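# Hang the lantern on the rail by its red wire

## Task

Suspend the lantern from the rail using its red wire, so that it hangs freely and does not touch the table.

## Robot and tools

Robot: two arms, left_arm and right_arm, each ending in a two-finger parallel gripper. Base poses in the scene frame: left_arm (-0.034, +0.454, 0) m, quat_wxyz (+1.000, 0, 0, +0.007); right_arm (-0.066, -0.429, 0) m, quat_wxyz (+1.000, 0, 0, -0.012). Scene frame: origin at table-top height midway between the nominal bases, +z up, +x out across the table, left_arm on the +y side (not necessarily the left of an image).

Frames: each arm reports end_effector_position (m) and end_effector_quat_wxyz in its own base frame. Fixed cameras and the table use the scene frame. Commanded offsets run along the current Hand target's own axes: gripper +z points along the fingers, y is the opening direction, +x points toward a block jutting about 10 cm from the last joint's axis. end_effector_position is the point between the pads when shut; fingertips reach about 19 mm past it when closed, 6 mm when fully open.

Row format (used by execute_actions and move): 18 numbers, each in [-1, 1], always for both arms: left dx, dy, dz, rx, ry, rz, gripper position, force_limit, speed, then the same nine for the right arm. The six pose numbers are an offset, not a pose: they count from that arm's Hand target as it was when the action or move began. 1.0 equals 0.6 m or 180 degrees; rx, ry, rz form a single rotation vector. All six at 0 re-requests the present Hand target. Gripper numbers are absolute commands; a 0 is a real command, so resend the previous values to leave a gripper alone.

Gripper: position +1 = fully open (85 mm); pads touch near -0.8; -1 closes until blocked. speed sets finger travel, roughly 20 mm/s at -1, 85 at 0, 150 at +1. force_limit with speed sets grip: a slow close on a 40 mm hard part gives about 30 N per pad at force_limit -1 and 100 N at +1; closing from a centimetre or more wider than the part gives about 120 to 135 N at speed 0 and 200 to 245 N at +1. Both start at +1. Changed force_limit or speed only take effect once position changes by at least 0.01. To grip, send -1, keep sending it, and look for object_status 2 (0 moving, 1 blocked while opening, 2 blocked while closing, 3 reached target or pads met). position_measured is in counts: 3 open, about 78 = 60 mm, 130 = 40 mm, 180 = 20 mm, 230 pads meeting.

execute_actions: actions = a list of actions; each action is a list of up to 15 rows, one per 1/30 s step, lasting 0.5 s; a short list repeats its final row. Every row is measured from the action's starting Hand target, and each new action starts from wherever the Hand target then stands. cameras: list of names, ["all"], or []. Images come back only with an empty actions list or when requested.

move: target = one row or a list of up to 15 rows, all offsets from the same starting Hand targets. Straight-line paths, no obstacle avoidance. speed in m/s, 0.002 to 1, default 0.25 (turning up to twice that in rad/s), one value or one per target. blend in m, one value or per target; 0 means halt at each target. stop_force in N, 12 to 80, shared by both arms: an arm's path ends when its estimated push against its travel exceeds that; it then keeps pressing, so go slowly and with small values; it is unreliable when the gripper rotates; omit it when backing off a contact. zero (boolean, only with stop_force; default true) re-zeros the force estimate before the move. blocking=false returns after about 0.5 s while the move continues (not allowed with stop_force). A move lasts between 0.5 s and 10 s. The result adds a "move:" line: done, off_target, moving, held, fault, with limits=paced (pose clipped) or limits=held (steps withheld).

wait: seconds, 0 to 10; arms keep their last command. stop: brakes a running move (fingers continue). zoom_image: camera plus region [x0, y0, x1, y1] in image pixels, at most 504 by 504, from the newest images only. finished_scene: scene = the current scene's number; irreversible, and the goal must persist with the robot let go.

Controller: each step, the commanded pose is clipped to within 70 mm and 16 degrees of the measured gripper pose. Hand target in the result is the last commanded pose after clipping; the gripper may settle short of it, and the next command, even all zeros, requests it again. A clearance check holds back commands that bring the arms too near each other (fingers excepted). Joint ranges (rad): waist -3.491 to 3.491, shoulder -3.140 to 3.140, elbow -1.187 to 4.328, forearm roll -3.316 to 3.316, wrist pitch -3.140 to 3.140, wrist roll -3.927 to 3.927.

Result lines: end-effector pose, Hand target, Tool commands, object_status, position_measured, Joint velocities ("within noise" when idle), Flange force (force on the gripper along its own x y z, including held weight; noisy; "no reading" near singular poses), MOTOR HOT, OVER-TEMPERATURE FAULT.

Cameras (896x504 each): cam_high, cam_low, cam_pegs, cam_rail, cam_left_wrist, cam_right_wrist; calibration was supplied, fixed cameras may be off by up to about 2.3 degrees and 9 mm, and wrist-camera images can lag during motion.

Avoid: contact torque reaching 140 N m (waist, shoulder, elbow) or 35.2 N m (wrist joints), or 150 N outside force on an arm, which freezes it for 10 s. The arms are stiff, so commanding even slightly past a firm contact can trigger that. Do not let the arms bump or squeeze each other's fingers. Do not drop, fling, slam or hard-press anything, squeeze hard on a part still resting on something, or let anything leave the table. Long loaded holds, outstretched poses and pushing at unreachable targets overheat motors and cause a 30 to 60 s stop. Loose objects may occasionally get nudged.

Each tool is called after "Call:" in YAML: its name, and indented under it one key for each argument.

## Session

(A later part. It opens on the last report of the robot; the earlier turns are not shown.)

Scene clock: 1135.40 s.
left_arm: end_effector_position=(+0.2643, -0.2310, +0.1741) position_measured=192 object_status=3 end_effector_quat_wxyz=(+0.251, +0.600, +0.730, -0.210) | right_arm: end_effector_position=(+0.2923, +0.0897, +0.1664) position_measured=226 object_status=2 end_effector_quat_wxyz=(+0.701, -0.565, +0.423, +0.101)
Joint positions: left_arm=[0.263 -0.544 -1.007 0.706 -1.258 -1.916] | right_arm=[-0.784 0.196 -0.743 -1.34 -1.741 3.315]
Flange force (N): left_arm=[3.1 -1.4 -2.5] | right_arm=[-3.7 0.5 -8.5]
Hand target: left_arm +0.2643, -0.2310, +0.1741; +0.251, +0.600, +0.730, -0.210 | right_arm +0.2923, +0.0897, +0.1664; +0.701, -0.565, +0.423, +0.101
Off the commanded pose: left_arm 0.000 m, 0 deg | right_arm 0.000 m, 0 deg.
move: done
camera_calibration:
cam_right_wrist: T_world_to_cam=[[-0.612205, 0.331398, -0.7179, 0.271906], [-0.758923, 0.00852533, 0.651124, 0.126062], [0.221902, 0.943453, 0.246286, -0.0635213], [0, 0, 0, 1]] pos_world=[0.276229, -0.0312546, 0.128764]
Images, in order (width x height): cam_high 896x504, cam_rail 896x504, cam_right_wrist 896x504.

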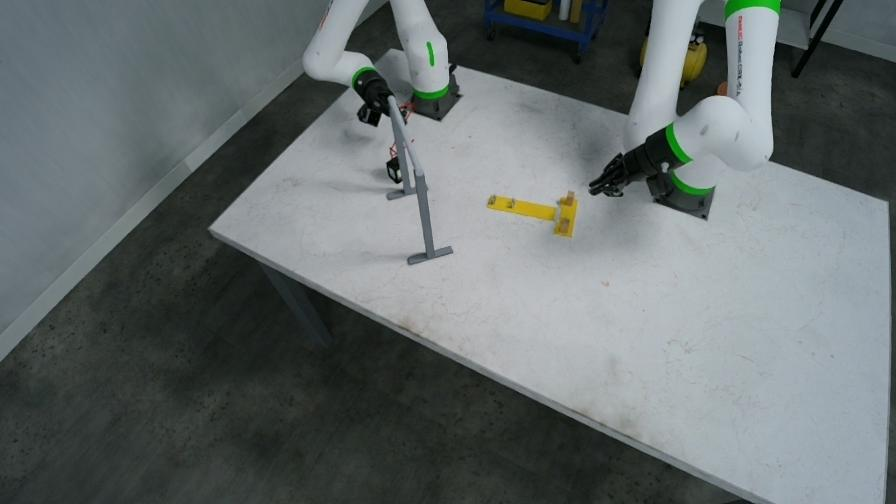

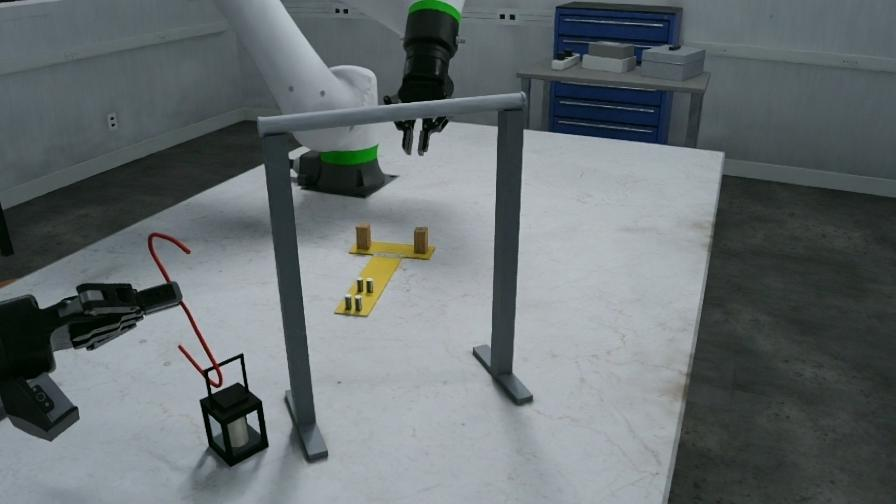

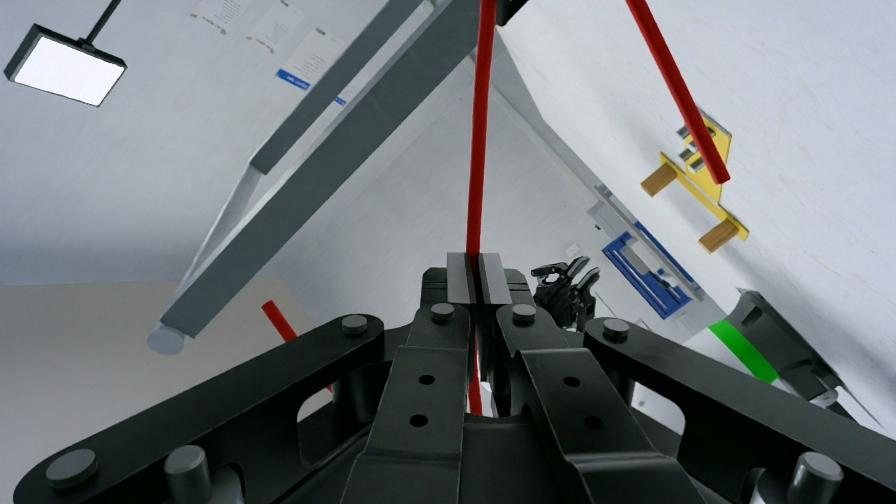

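Call:
move:
  target: [0,0,0,0,0,0,-0.5,0,-0.8,0,0,0.018,0,0,0,-1,0.3,-1]
  speed: 0.05
  cameras: ["cam_rail","cam_right_wrist","cam_low"]

Scene clock: 1165.57 s.
left_arm: end_effector_position=(+0.2643, -0.2310, +0.1741) position_measured=192 object_status=3 end_effector_quat_wxyz=(+0.251, +0.600, +0.730, -0.210) | right_arm: end_effector_position=(+0.2974, +0.0992, +0.1664) position_measured=226 object_status=2 end_effector_quat_wxyz=(+0.701, -0.565, +0.423, +0.101)
Joint positions: left_arm=[0.263 -0.544 -1.007 0.706 -1.258 -1.916] | right_arm=[-0.753 0.189 -0.751 -1.365 -1.723 3.312]
Flange force (N): left_arm=[2.7 -1.5 -2.4] | right_arm=[-3.9 0.5 -8.8]
Hand target: left_arm +0.2643, -0.2310, +0.1741; +0.251, +0.600, +0.730, -0.210 | right_arm +0.2974, +0.0992, +0.1664; +0.701, -0.565, +0.423, +0.101
Off the commanded pose: left_arm 0.000 m, 0 deg | right_arm 0.000 m, 0 deg.
move: done
camera_calibration:
cam_right_wrist: T_world_to_cam=[[-0.612205, 0.331398, -0.7179, 0.271941], [-0.758923, 0.00852533, 0.651124, 0.129928], [0.221902, 0.943453, 0.246286, -0.0736379], [0, 0, 0, 1]] pos_world=[0.281429, -0.0217546, 0.128764]
Images, in order (width x height): cam_low 896x504, cam_rail 896x504, cam_right_wrist 896x504.

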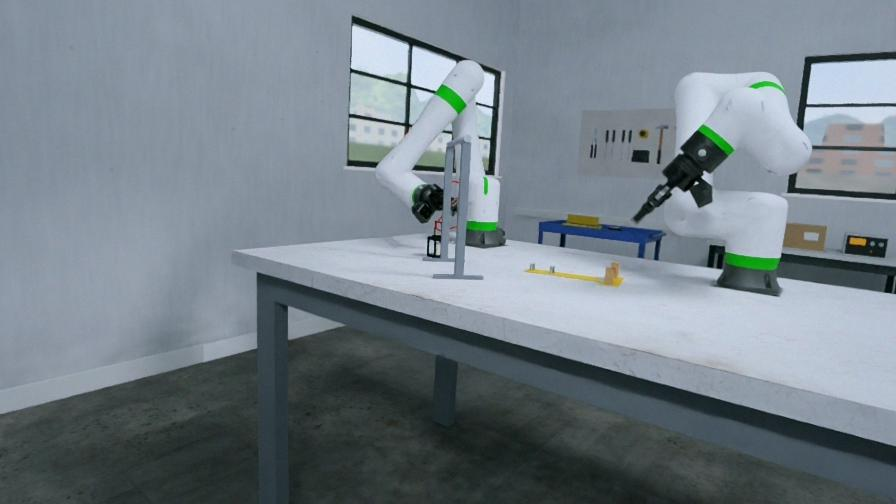

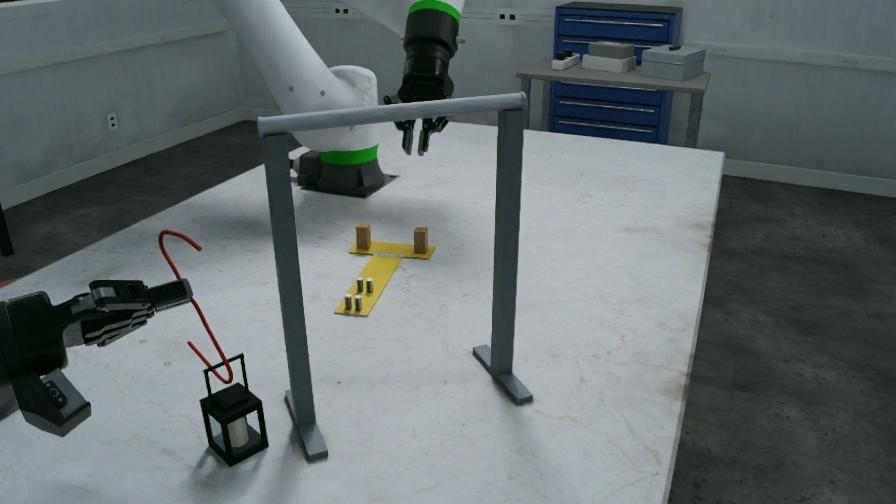

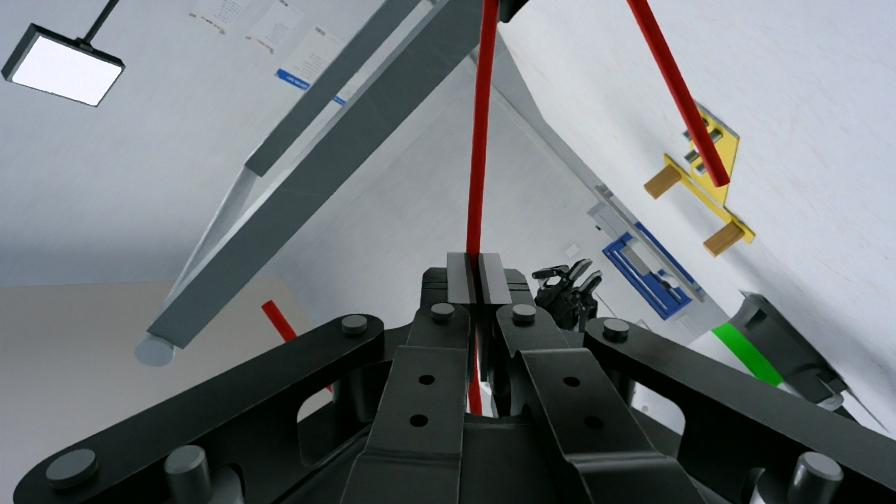

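Call:
zoom_image:
  camera: "cam_rail"
  region: [140, 220, 300, 480]

Scaled by 1.938.

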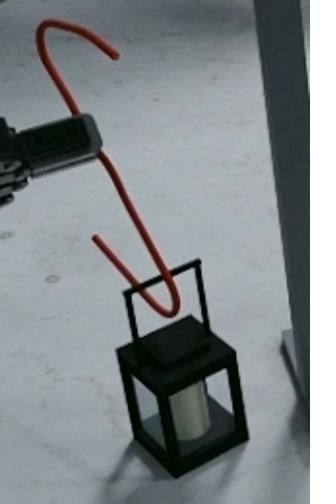

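Call:
move:
  target:
    - [0,0,0,0,0,0,-0.5,0,-0.8,0.0146,-0.0514,0,0,0,0.125,-1,0.3,-1]
    - [0,0,0,0,0,0,-0.5,0,-0.8,0.0519,-0.0895,0,0,0,0.25,-1,0.3,-1]
  speed: 0.1
  blend: 0.01
  cameras: ["cam_rail","cam_pegs"]

Call:
zoom_image:
  camera: "cam_rail"
  region: [140, 220, 300, 480]

Scene clock: 1178.10 s.
left_arm: end_effector_position=(+0.2643, -0.2310, +0.1741) position_measured=192 object_status=3 end_effector_quat_wxyz=(+0.251, +0.600, +0.730, -0.210) | right_arm: end_effector_position=(+0.3501, +0.0705, +0.1824) position_measured=226 object_status=2 end_effector_quat_wxyz=(+0.609, -0.361, +0.607, +0.362)
Joint positions: left_arm=[0.263 -0.544 -1.007 0.706 -1.258 -1.916] | right_arm=[-0.72 0.22 -0.609 -1.409 -1.722 2.412]
Flange force (N): left_arm=[3.0 -0.8 -1.3] | right_arm=[-2.0 2.3 -7.9]
Hand target: left_arm +0.2643, -0.2310, +0.1741; +0.251, +0.600, +0.730, -0.210 | right_arm +0.3501, +0.0705, +0.1824; +0.609, -0.361, +0.607, +0.362
Off the commanded pose: left_arm 0.000 m, 0 deg | right_arm 0.000 m, 0 deg.
move: done
Images, in order (width x height): cam_pegs 896x504, cam_rail 896x504.

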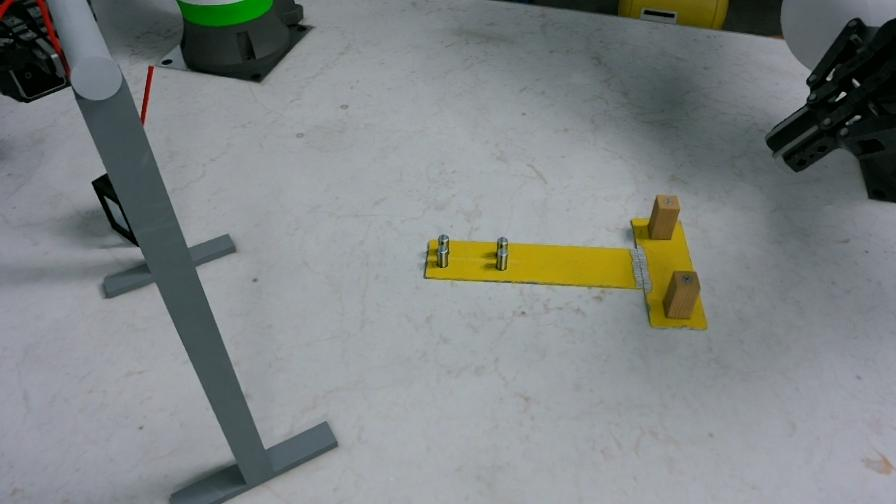

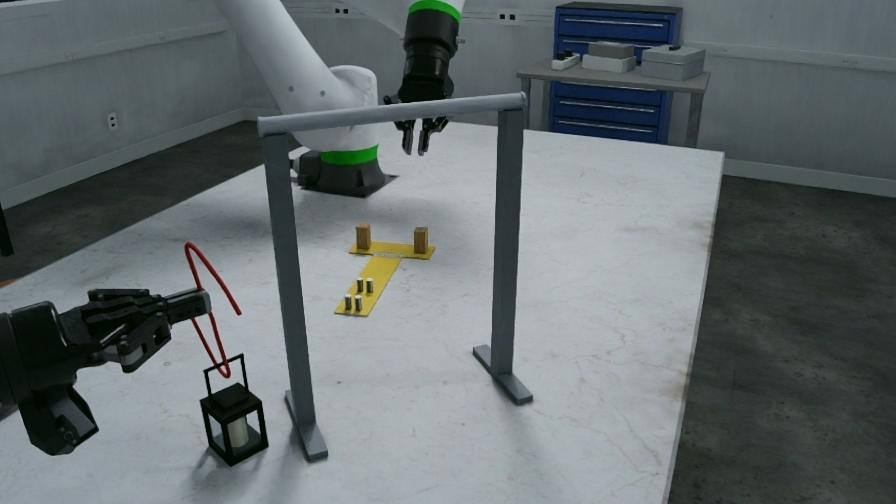

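Scaled by 1.938.

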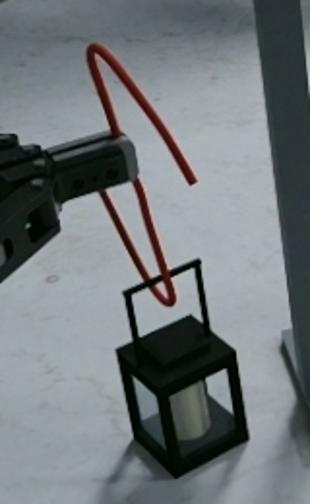

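Call:
move:
  target: [0,0,0,0,0,0,-0.5,0,-0.8,-0.08,0,0,0,0,0,-1,0.3,-1]
  speed: 0.03
  cameras: ["cam_rail"]

Call:
zoom_image:
  camera: "cam_rail"
  region: [140, 180, 300, 480]

Scene clock: 1182.03 s.
left_arm: end_effector_position=(+0.2643, -0.2310, +0.1741) position_measured=192 object_status=3 end_effector_quat_wxyz=(+0.251, +0.600, +0.730, -0.210) | right_arm: end_effector_position=(+0.3500, +0.0704, +0.2304) position_measured=226 object_status=2 end_effector_quat_wxyz=(+0.609, -0.361, +0.607, +0.362)
Joint positions: left_arm=[0.263 -0.544 -1.007 0.706 -1.258 -1.916] | right_arm=[-0.73 0.059 -0.599 -1.43 -1.755 2.242]
Flange force (N): left_arm=[2.7 -1.2 -1.9] | right_arm=[0.0 2.2 -8.3]
Hand target: left_arm +0.2643, -0.2310, +0.1741; +0.251, +0.600, +0.730, -0.210 | right_arm +0.3500, +0.0704, +0.2304; +0.609, -0.361, +0.607, +0.362
Off the commanded pose: left_arm 0.000 m, 0 deg | right_arm 0.000 m, 0 deg.
move: done
Images, in order (width x height): cam_rail 896x504.

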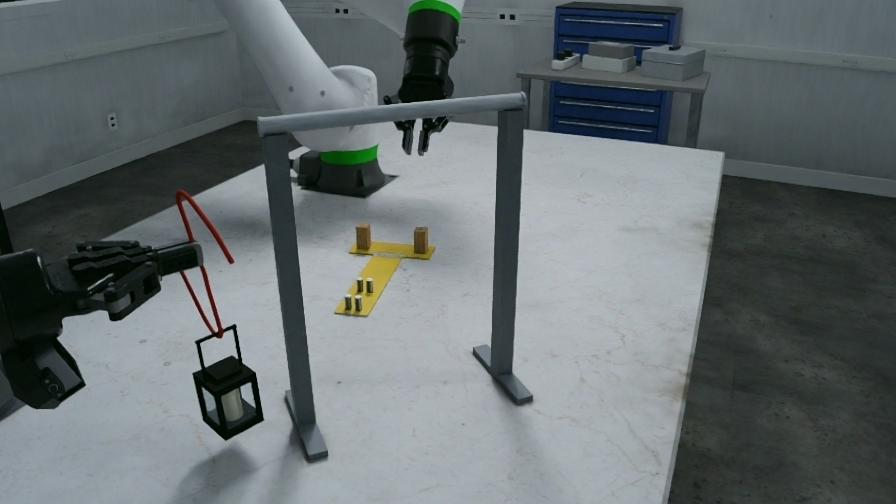

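Scaled by 1.680.

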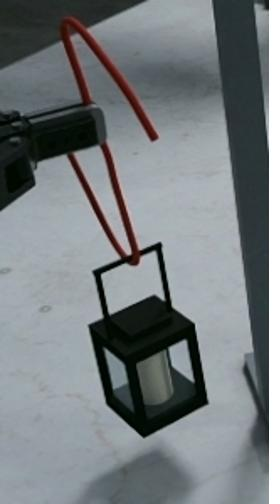

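Call:
move:
  target: [0,0,0,0,0,0,-0.5,0,-0.8,-0.2493,0.0047,-0.0785,0.274,0,0,-1,0.3,-1]
  speed: 0.1
  cameras: ["cam_rail","cam_high"]

Scene clock: 1207.93 s.
left_arm: end_effector_position=(+0.2643, -0.2310, +0.1741) position_measured=192 object_status=3 end_effector_quat_wxyz=(+0.251, +0.600, +0.730, -0.210) | right_arm: end_effector_position=(+0.3239, +0.0287, +0.3797) position_measured=226 object_status=2 end_effector_quat_wxyz=(+0.713, -0.094, +0.687, +0.099)
Joint positions: left_arm=[0.263 -0.544 -1.007 0.706 -1.258 -1.916] | right_arm=[-0.896 -1.241 -0.838 -1.443 -1.189 1.149]
Flange force (N): left_arm=[2.6 -1.2 -1.9] | right_arm=no reading
Hand target: left_arm +0.2643, -0.2310, +0.1741; +0.251, +0.600, +0.730, -0.210 | right_arm +0.3248, +0.0299, +0.3798; +0.704, -0.074, +0.702, +0.076
Off the commanded pose: left_arm 0.000 m, 0 deg | right_arm 0.002 m, 4 deg.
move: off_target (right_arm)
Images, in order (width x height): cam_high 896x504, cam_rail 896x504.

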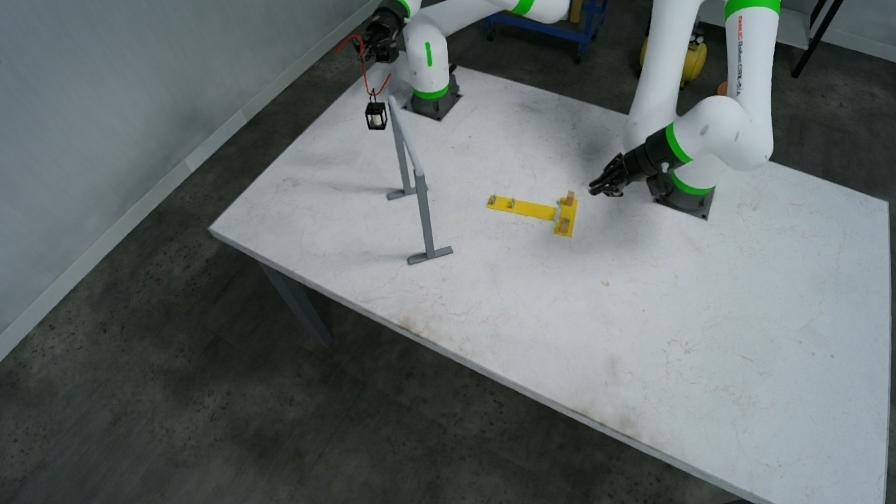

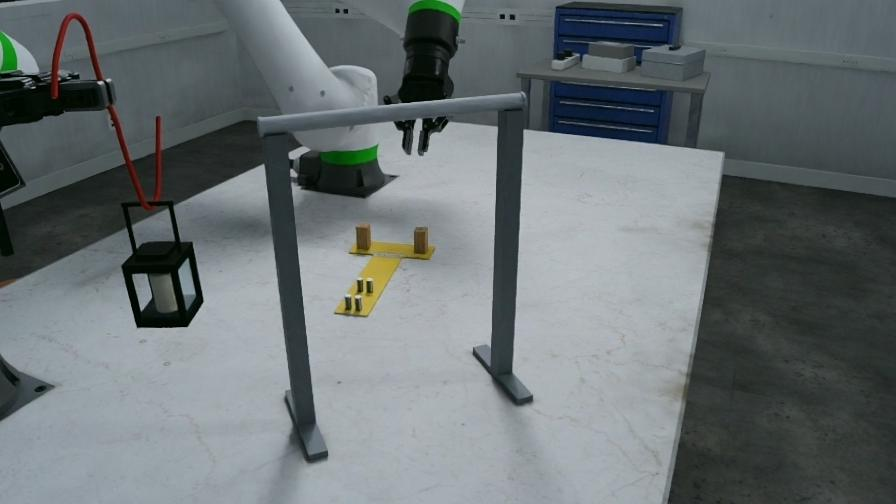

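Call:
move:
  target:
    - [0,0,0,0,0,0,-0.5,0,-0.8,0,0.1936,0.0507,0,0,0,-1,0.3,-1]
    - [0,0,0,0,0,0,-0.5,0,-0.8,0,0.337,0.175,0,0,0,-1,0.3,-1]
  speed: 0.08
  blend: 0.02
  cameras: ["cam_rail","cam_high","cam_low","cam_right_wrist"]

Scene clock: 1216.27 s.
left_arm: end_effector_position=(+0.2643, -0.2310, +0.1741) position_measured=192 object_status=3 end_effector_quat_wxyz=(+0.251, +0.600, +0.730, -0.210) | right_arm: end_effector_position=(+0.3855, +0.2479, +0.3804) position_measured=226 object_status=2 end_effector_quat_wxyz=(+0.700, -0.098, +0.701, +0.100)
Joint positions: left_arm=[0.263 -0.544 -1.007 0.706 -1.258 -1.916] | right_arm=[0.292 -0.792 -1.023 -3.19 -0.23 3.185]
Flange force (N): left_arm=[3.3 -1.3 -3.0] | right_arm=no reading
Hand target: left_arm +0.2643, -0.2310, +0.1741; +0.251, +0.600, +0.730, -0.210 | right_arm +0.3849, +0.2497, +0.3805; +0.704, -0.074, +0.702, +0.076
Off the commanded pose: left_arm 0.000 m, 0 deg | right_arm 0.002 m, 4 deg.
move: off_target (right_arm); limits=paced
camera_calibration:
cam_right_wrist: T_world_to_cam=[[-0.281074, 0.959621, -0.0111782, -0.122038], [-0.340807, -0.0889204, 0.935919, -0.189271], [0.897133, 0.266872, 0.352039, -0.418975], [0, 0, 0, 1]] pos_world=[0.27707, 0.212093, 0.323273]
Images, in order (width x height): cam_high 896x504, cam_low 896x504, cam_rail 896x504, cam_right_wrist 896x504.

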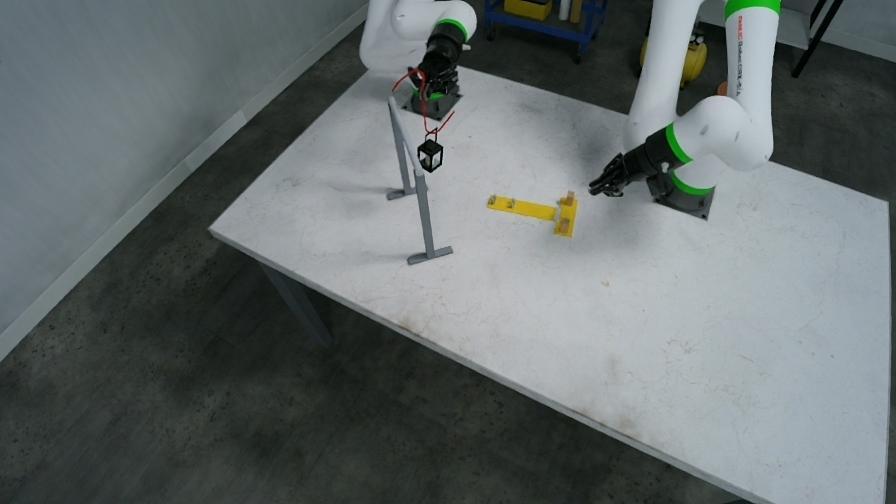

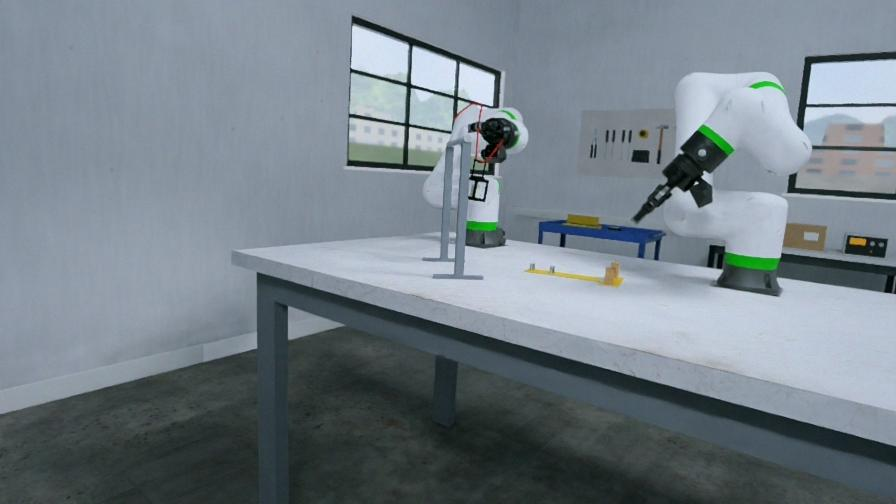

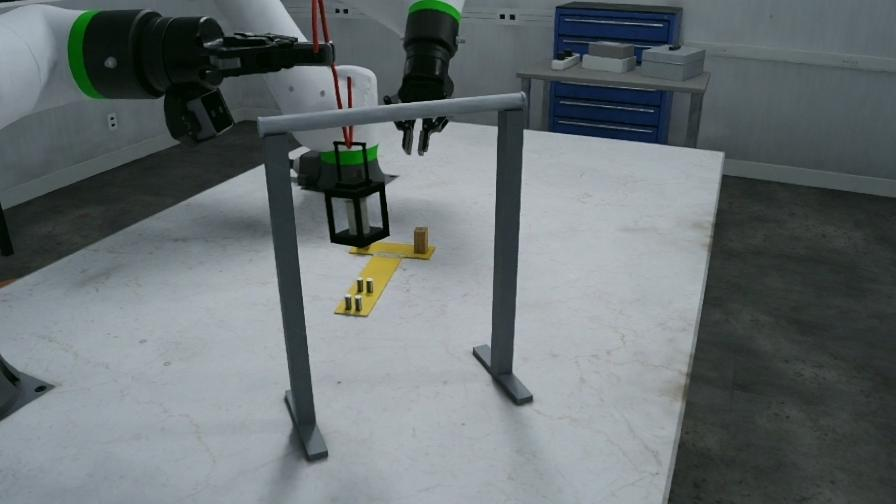

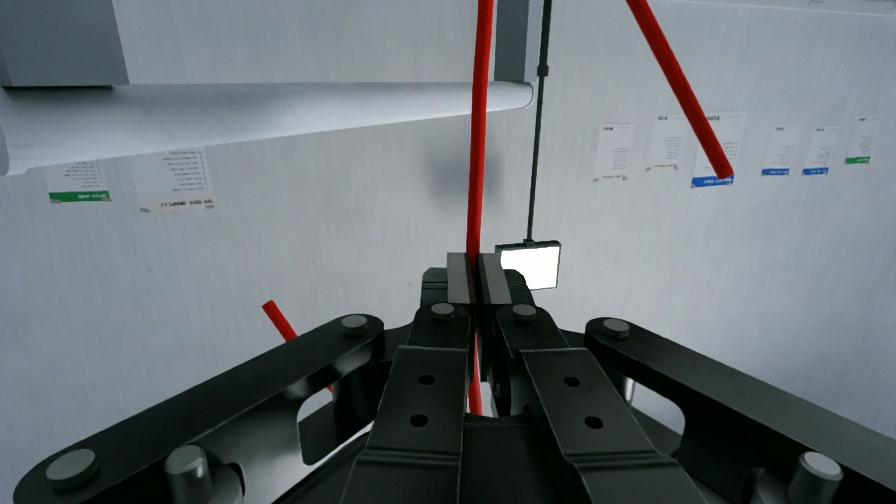

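Call:
move:
  target: [0,0,0,0,0,0,-0.5,0,-0.8,0,-0.051,0.081,0,0,0,-1,0.3,-1]
  speed: 0.05
  cameras: ["cam_rail","cam_high","cam_low","cam_right_wrist"]

Call:
zoom_image:
  camera: "cam_high"
  region: [340, 30, 540, 230]

Call:
zoom_image:
  camera: "cam_low"
  region: [400, 70, 560, 230]

Scene clock: 1230.37 s.
left_arm: end_effector_position=(+0.2643, -0.2310, +0.1741) position_measured=192 object_status=3 end_effector_quat_wxyz=(+0.251, +0.600, +0.730, -0.210) | right_arm: end_effector_position=(+0.4389, +0.2299, +0.3807) position_measured=226 object_status=2 end_effector_quat_wxyz=(+0.704, -0.074, +0.702, +0.076)
Joint positions: left_arm=[0.263 -0.544 -1.007 0.706 -1.258 -1.916] | right_arm=[0.228 -0.626 -0.966 -3.19 -0.342 3.185]
Flange force (N): left_arm=[3.1 -1.3 -2.2] | right_arm=no reading
Hand target: left_arm +0.2643, -0.2310, +0.1741; +0.251, +0.600, +0.730, -0.210 | right_arm +0.4389, +0.2300, +0.3806; +0.704, -0.074, +0.702, +0.076
Off the commanded pose: left_arm 0.000 m, 0 deg | right_arm 0.000 m, 0 deg.
move: done
camera_calibration:
cam_right_wrist: T_world_to_cam=[[-0.21388, 0.976776, -0.0128233, -0.122643], [-0.349595, -0.0642785, 0.934693, -0.174176], [0.912161, 0.204396, 0.355224, -0.455599], [0, 0, 0, 1]] pos_world=[0.328458, 0.201721, 0.323068]
Images, in order (width x height): cam_high 896x504, cam_low 896x504, cam_rail 896x504, cam_right_wrist 896x504.

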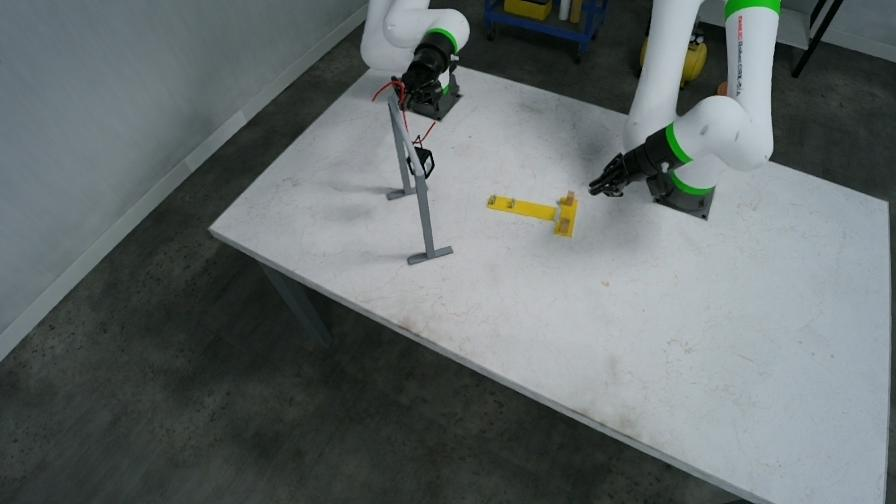

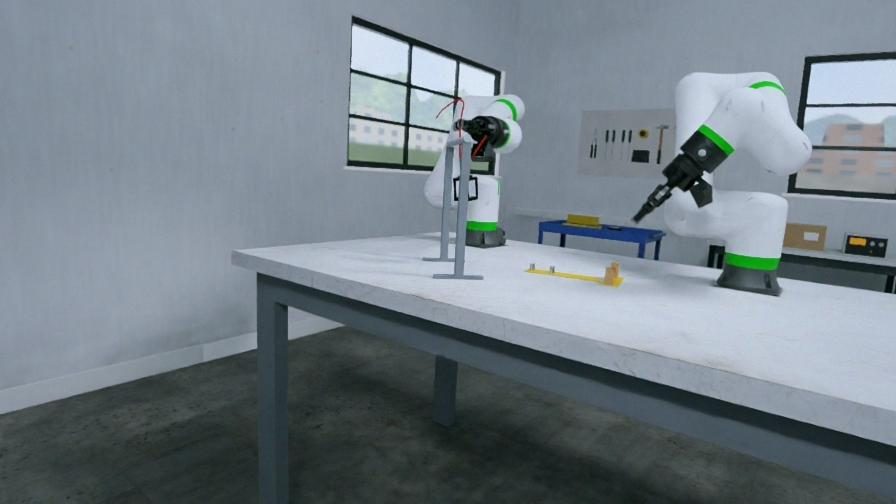

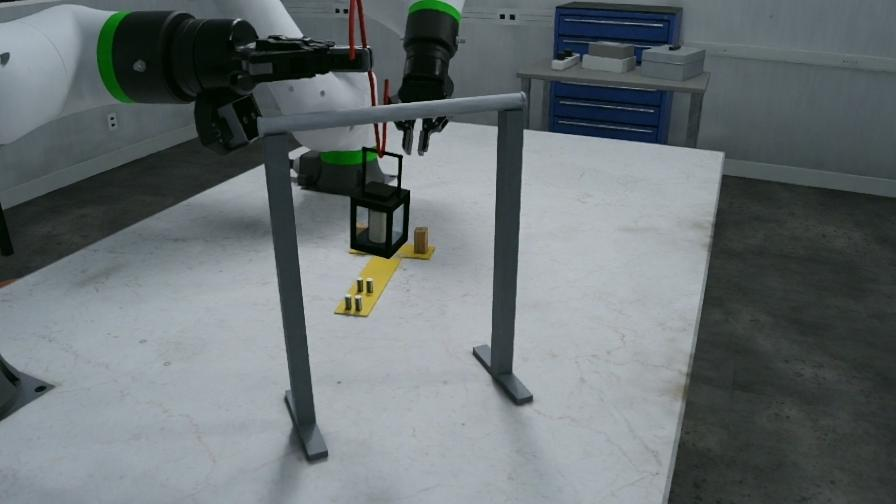

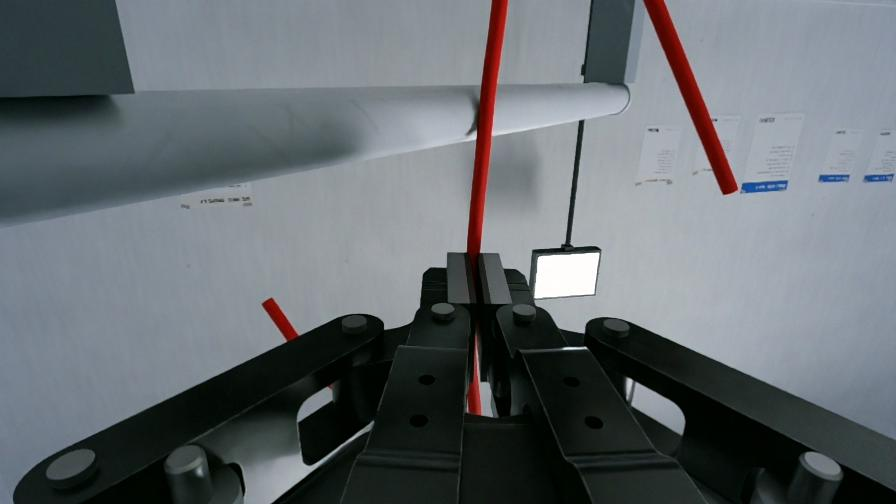

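Scaled by 2.520.

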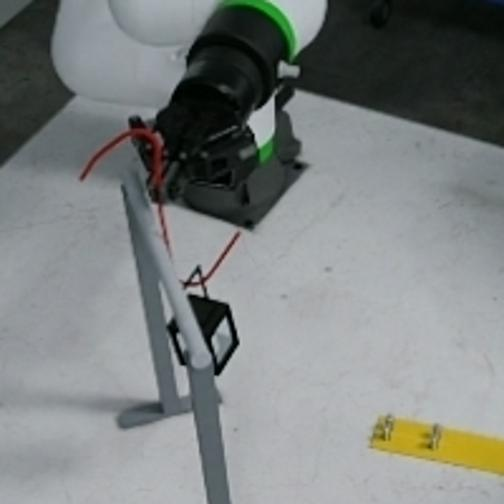

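Scaled by 3.150.

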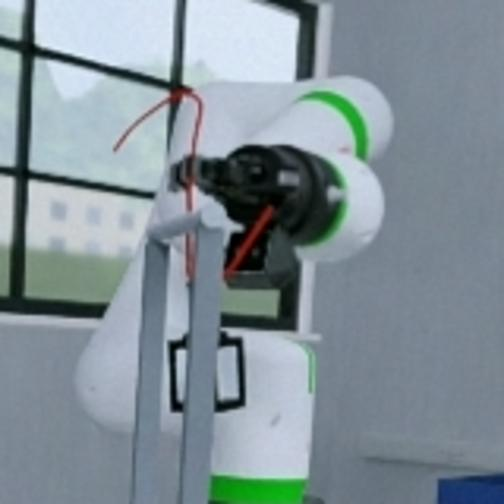

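Call:
zoom_image:
  camera: "cam_low"
  region: [430, 90, 510, 170]

Call:
zoom_image:
  camera: "cam_high"
  region: [365, 75, 445, 190]

Call:
zoom_image:
  camera: "cam_rail"
  region: [240, 0, 480, 180]

Scaled by 6.300.

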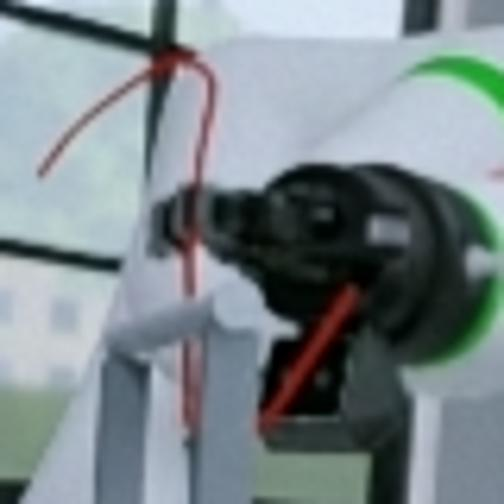

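Scaled by 4.383.

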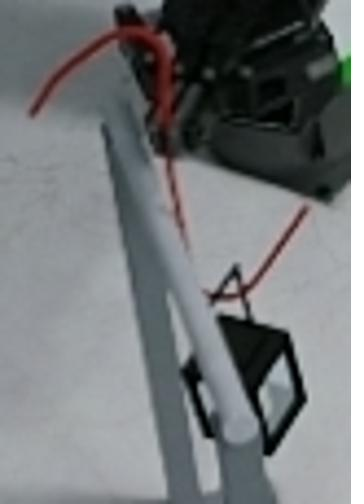

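Scaled by 2.100.

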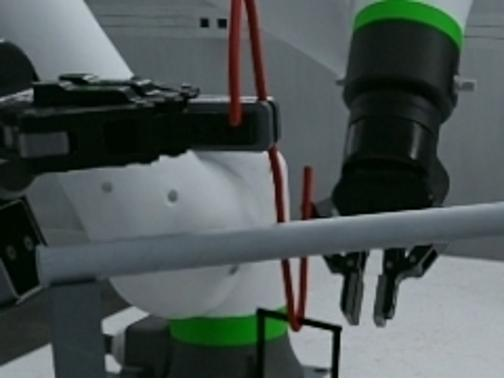

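Call:
zoom_image:
  camera: "cam_low"
  region: [440, 110, 480, 170]

Call:
zoom_image:
  camera: "cam_high"
  region: [385, 95, 425, 155]

Scaled by 8.400.

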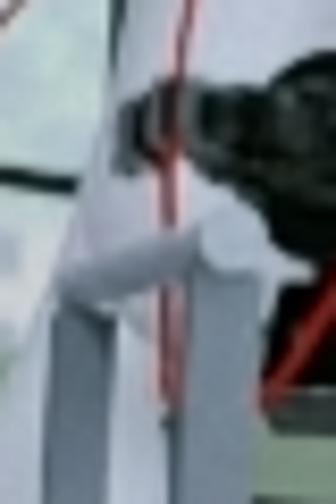

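Scaled by 8.400.

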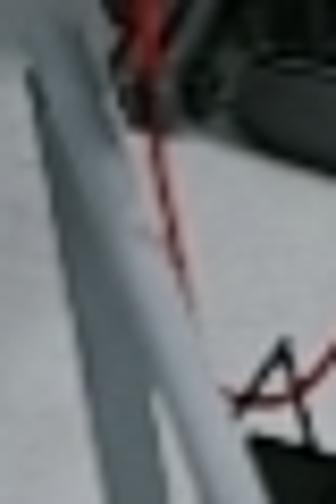

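Call:
move:
  target:
    - [0,0,0,0,0,0,-0.5,0,-0.8,0,0.0143,-0.0115,0,0,0,-1,0.3,-1]
    - [0,0,0,0,0,0,-0.5,0,-0.8,0.0417,0.0143,-0.0115,0,0,0,-1,0.3,-1]
  speed: 0.05
  cameras: ["cam_rail","cam_high","cam_low","cam_right_wrist"]

Call:
zoom_image:
  camera: "cam_low"
  region: [430, 90, 490, 170]

Call:
zoom_image:
  camera: "cam_high"
  region: [370, 80, 430, 160]

Call:
zoom_image:
  camera: "cam_rail"
  region: [300, 20, 440, 180]

Scene clock: 1279.87 s.
left_arm: end_effector_position=(+0.2643, -0.2310, +0.1741) position_measured=192 object_status=3 end_effector_quat_wxyz=(+0.251, +0.600, +0.730, -0.210) | right_arm: end_effector_position=(+0.4304, +0.2369, +0.3556) position_measured=226 object_status=2 end_effector_quat_wxyz=(+0.704, -0.074, +0.702, +0.076)
Joint positions: left_arm=[0.263 -0.544 -1.007 0.706 -1.258 -1.916] | right_arm=[0.291 -0.583 -1.047 -3.315 -0.473 3.294]
Flange force (N): left_arm=[3.0 -1.3 -1.7] | right_arm=no reading
Hand target: left_arm +0.2643, -0.2310, +0.1741; +0.251, +0.600, +0.730, -0.210 | right_arm +0.4304, +0.2370, +0.3556; +0.704, -0.074, +0.702, +0.076
Off the commanded pose: left_arm 0.000 m, 0 deg | right_arm 0.000 m, 0 deg.
joint sent to its limit (right arm) — joint 4 (forearm roll), lower limit. The joint targets still meet the commanded pose.
move: done
camera_calibration:
cam_right_wrist: T_world_to_cam=[[-0.214333, 0.976677, -0.0127686, -0.131374], [-0.349472, -0.064472, 0.934726, -0.153253], [0.912102, 0.204805, 0.35514, -0.44038], [0, 0, 0, 1]] pos_world=[0.319956, 0.208621, 0.297969]
Images, in order (width x height): cam_high 896x504, cam_low 896x504, cam_rail 896x504, cam_right_wrist 896x504.

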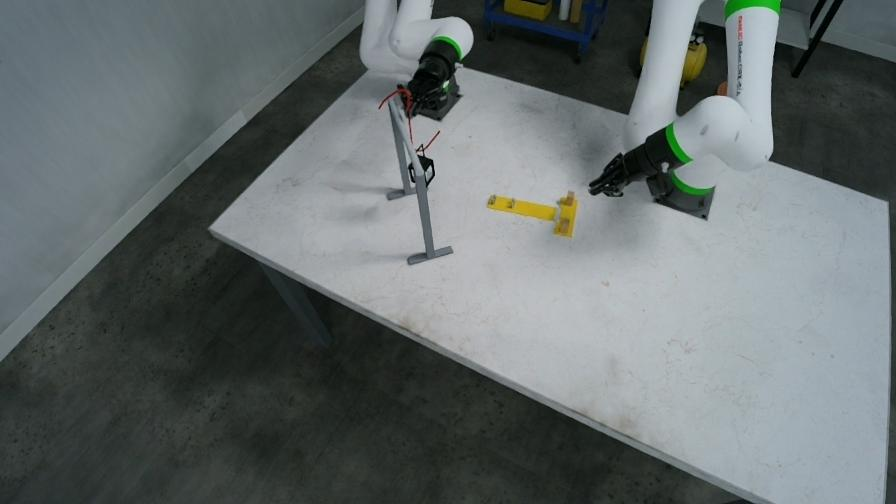

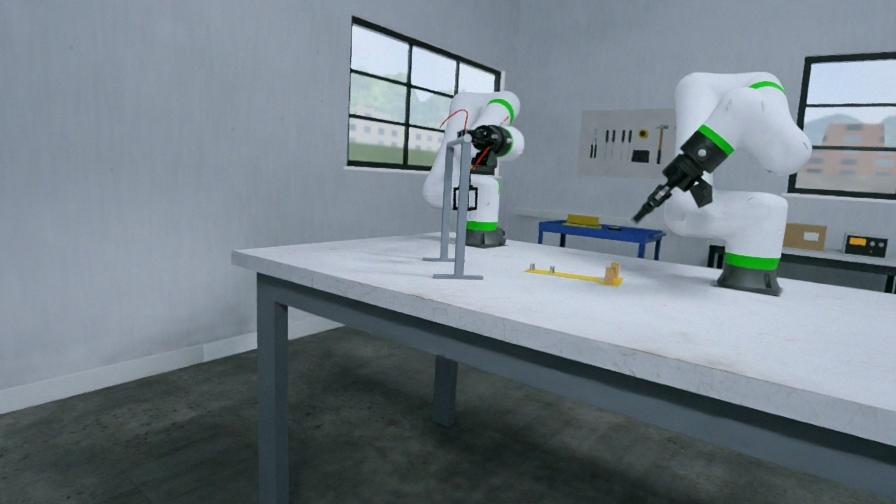

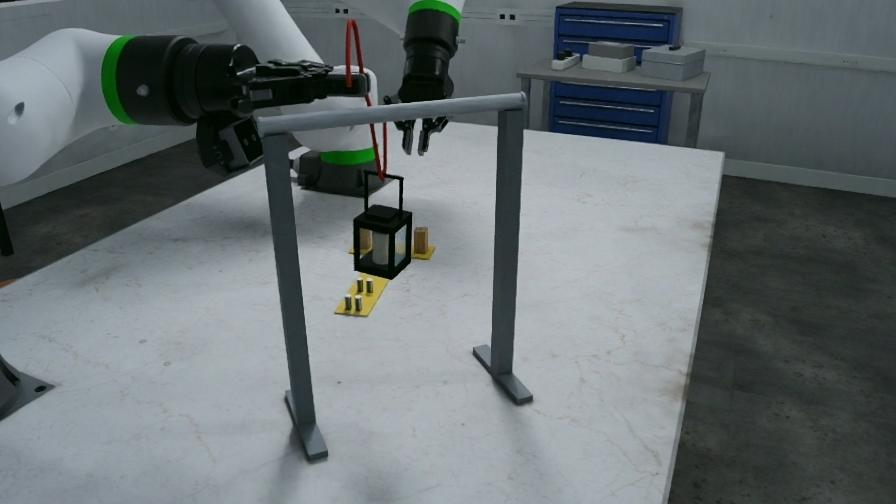

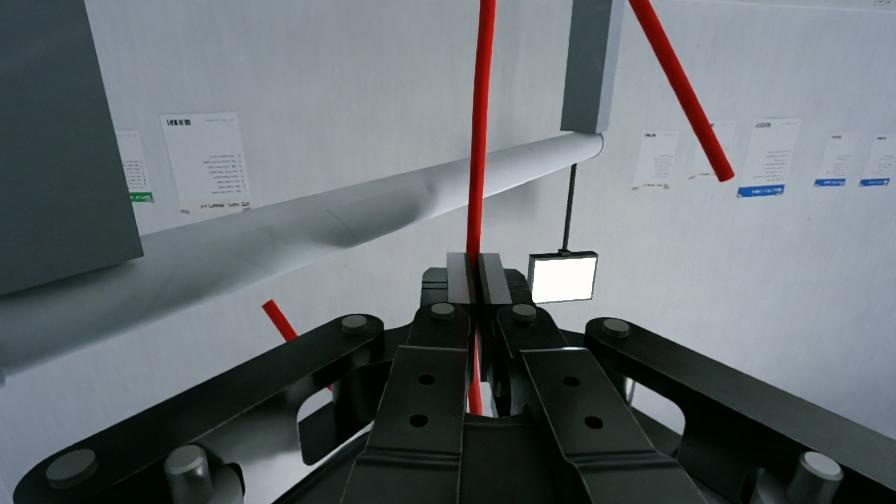

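Scaled by 6.300.

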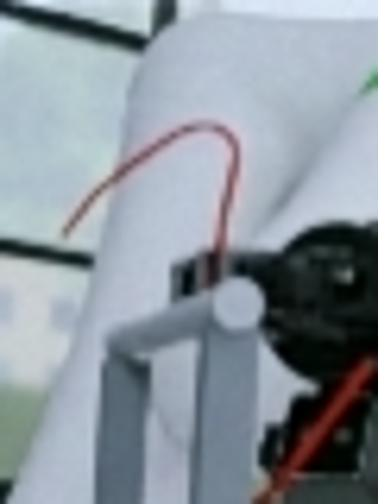

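Scaled by 6.300.

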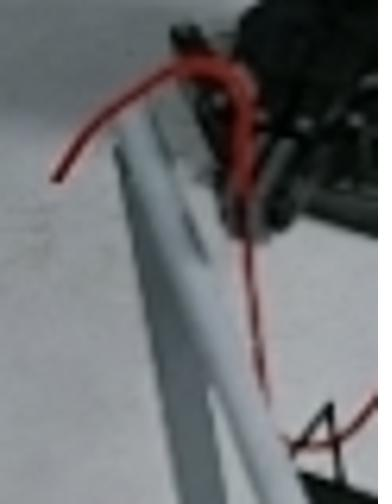

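Scaled by 3.150.

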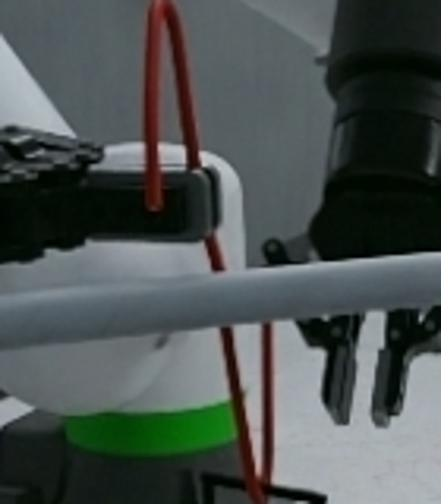

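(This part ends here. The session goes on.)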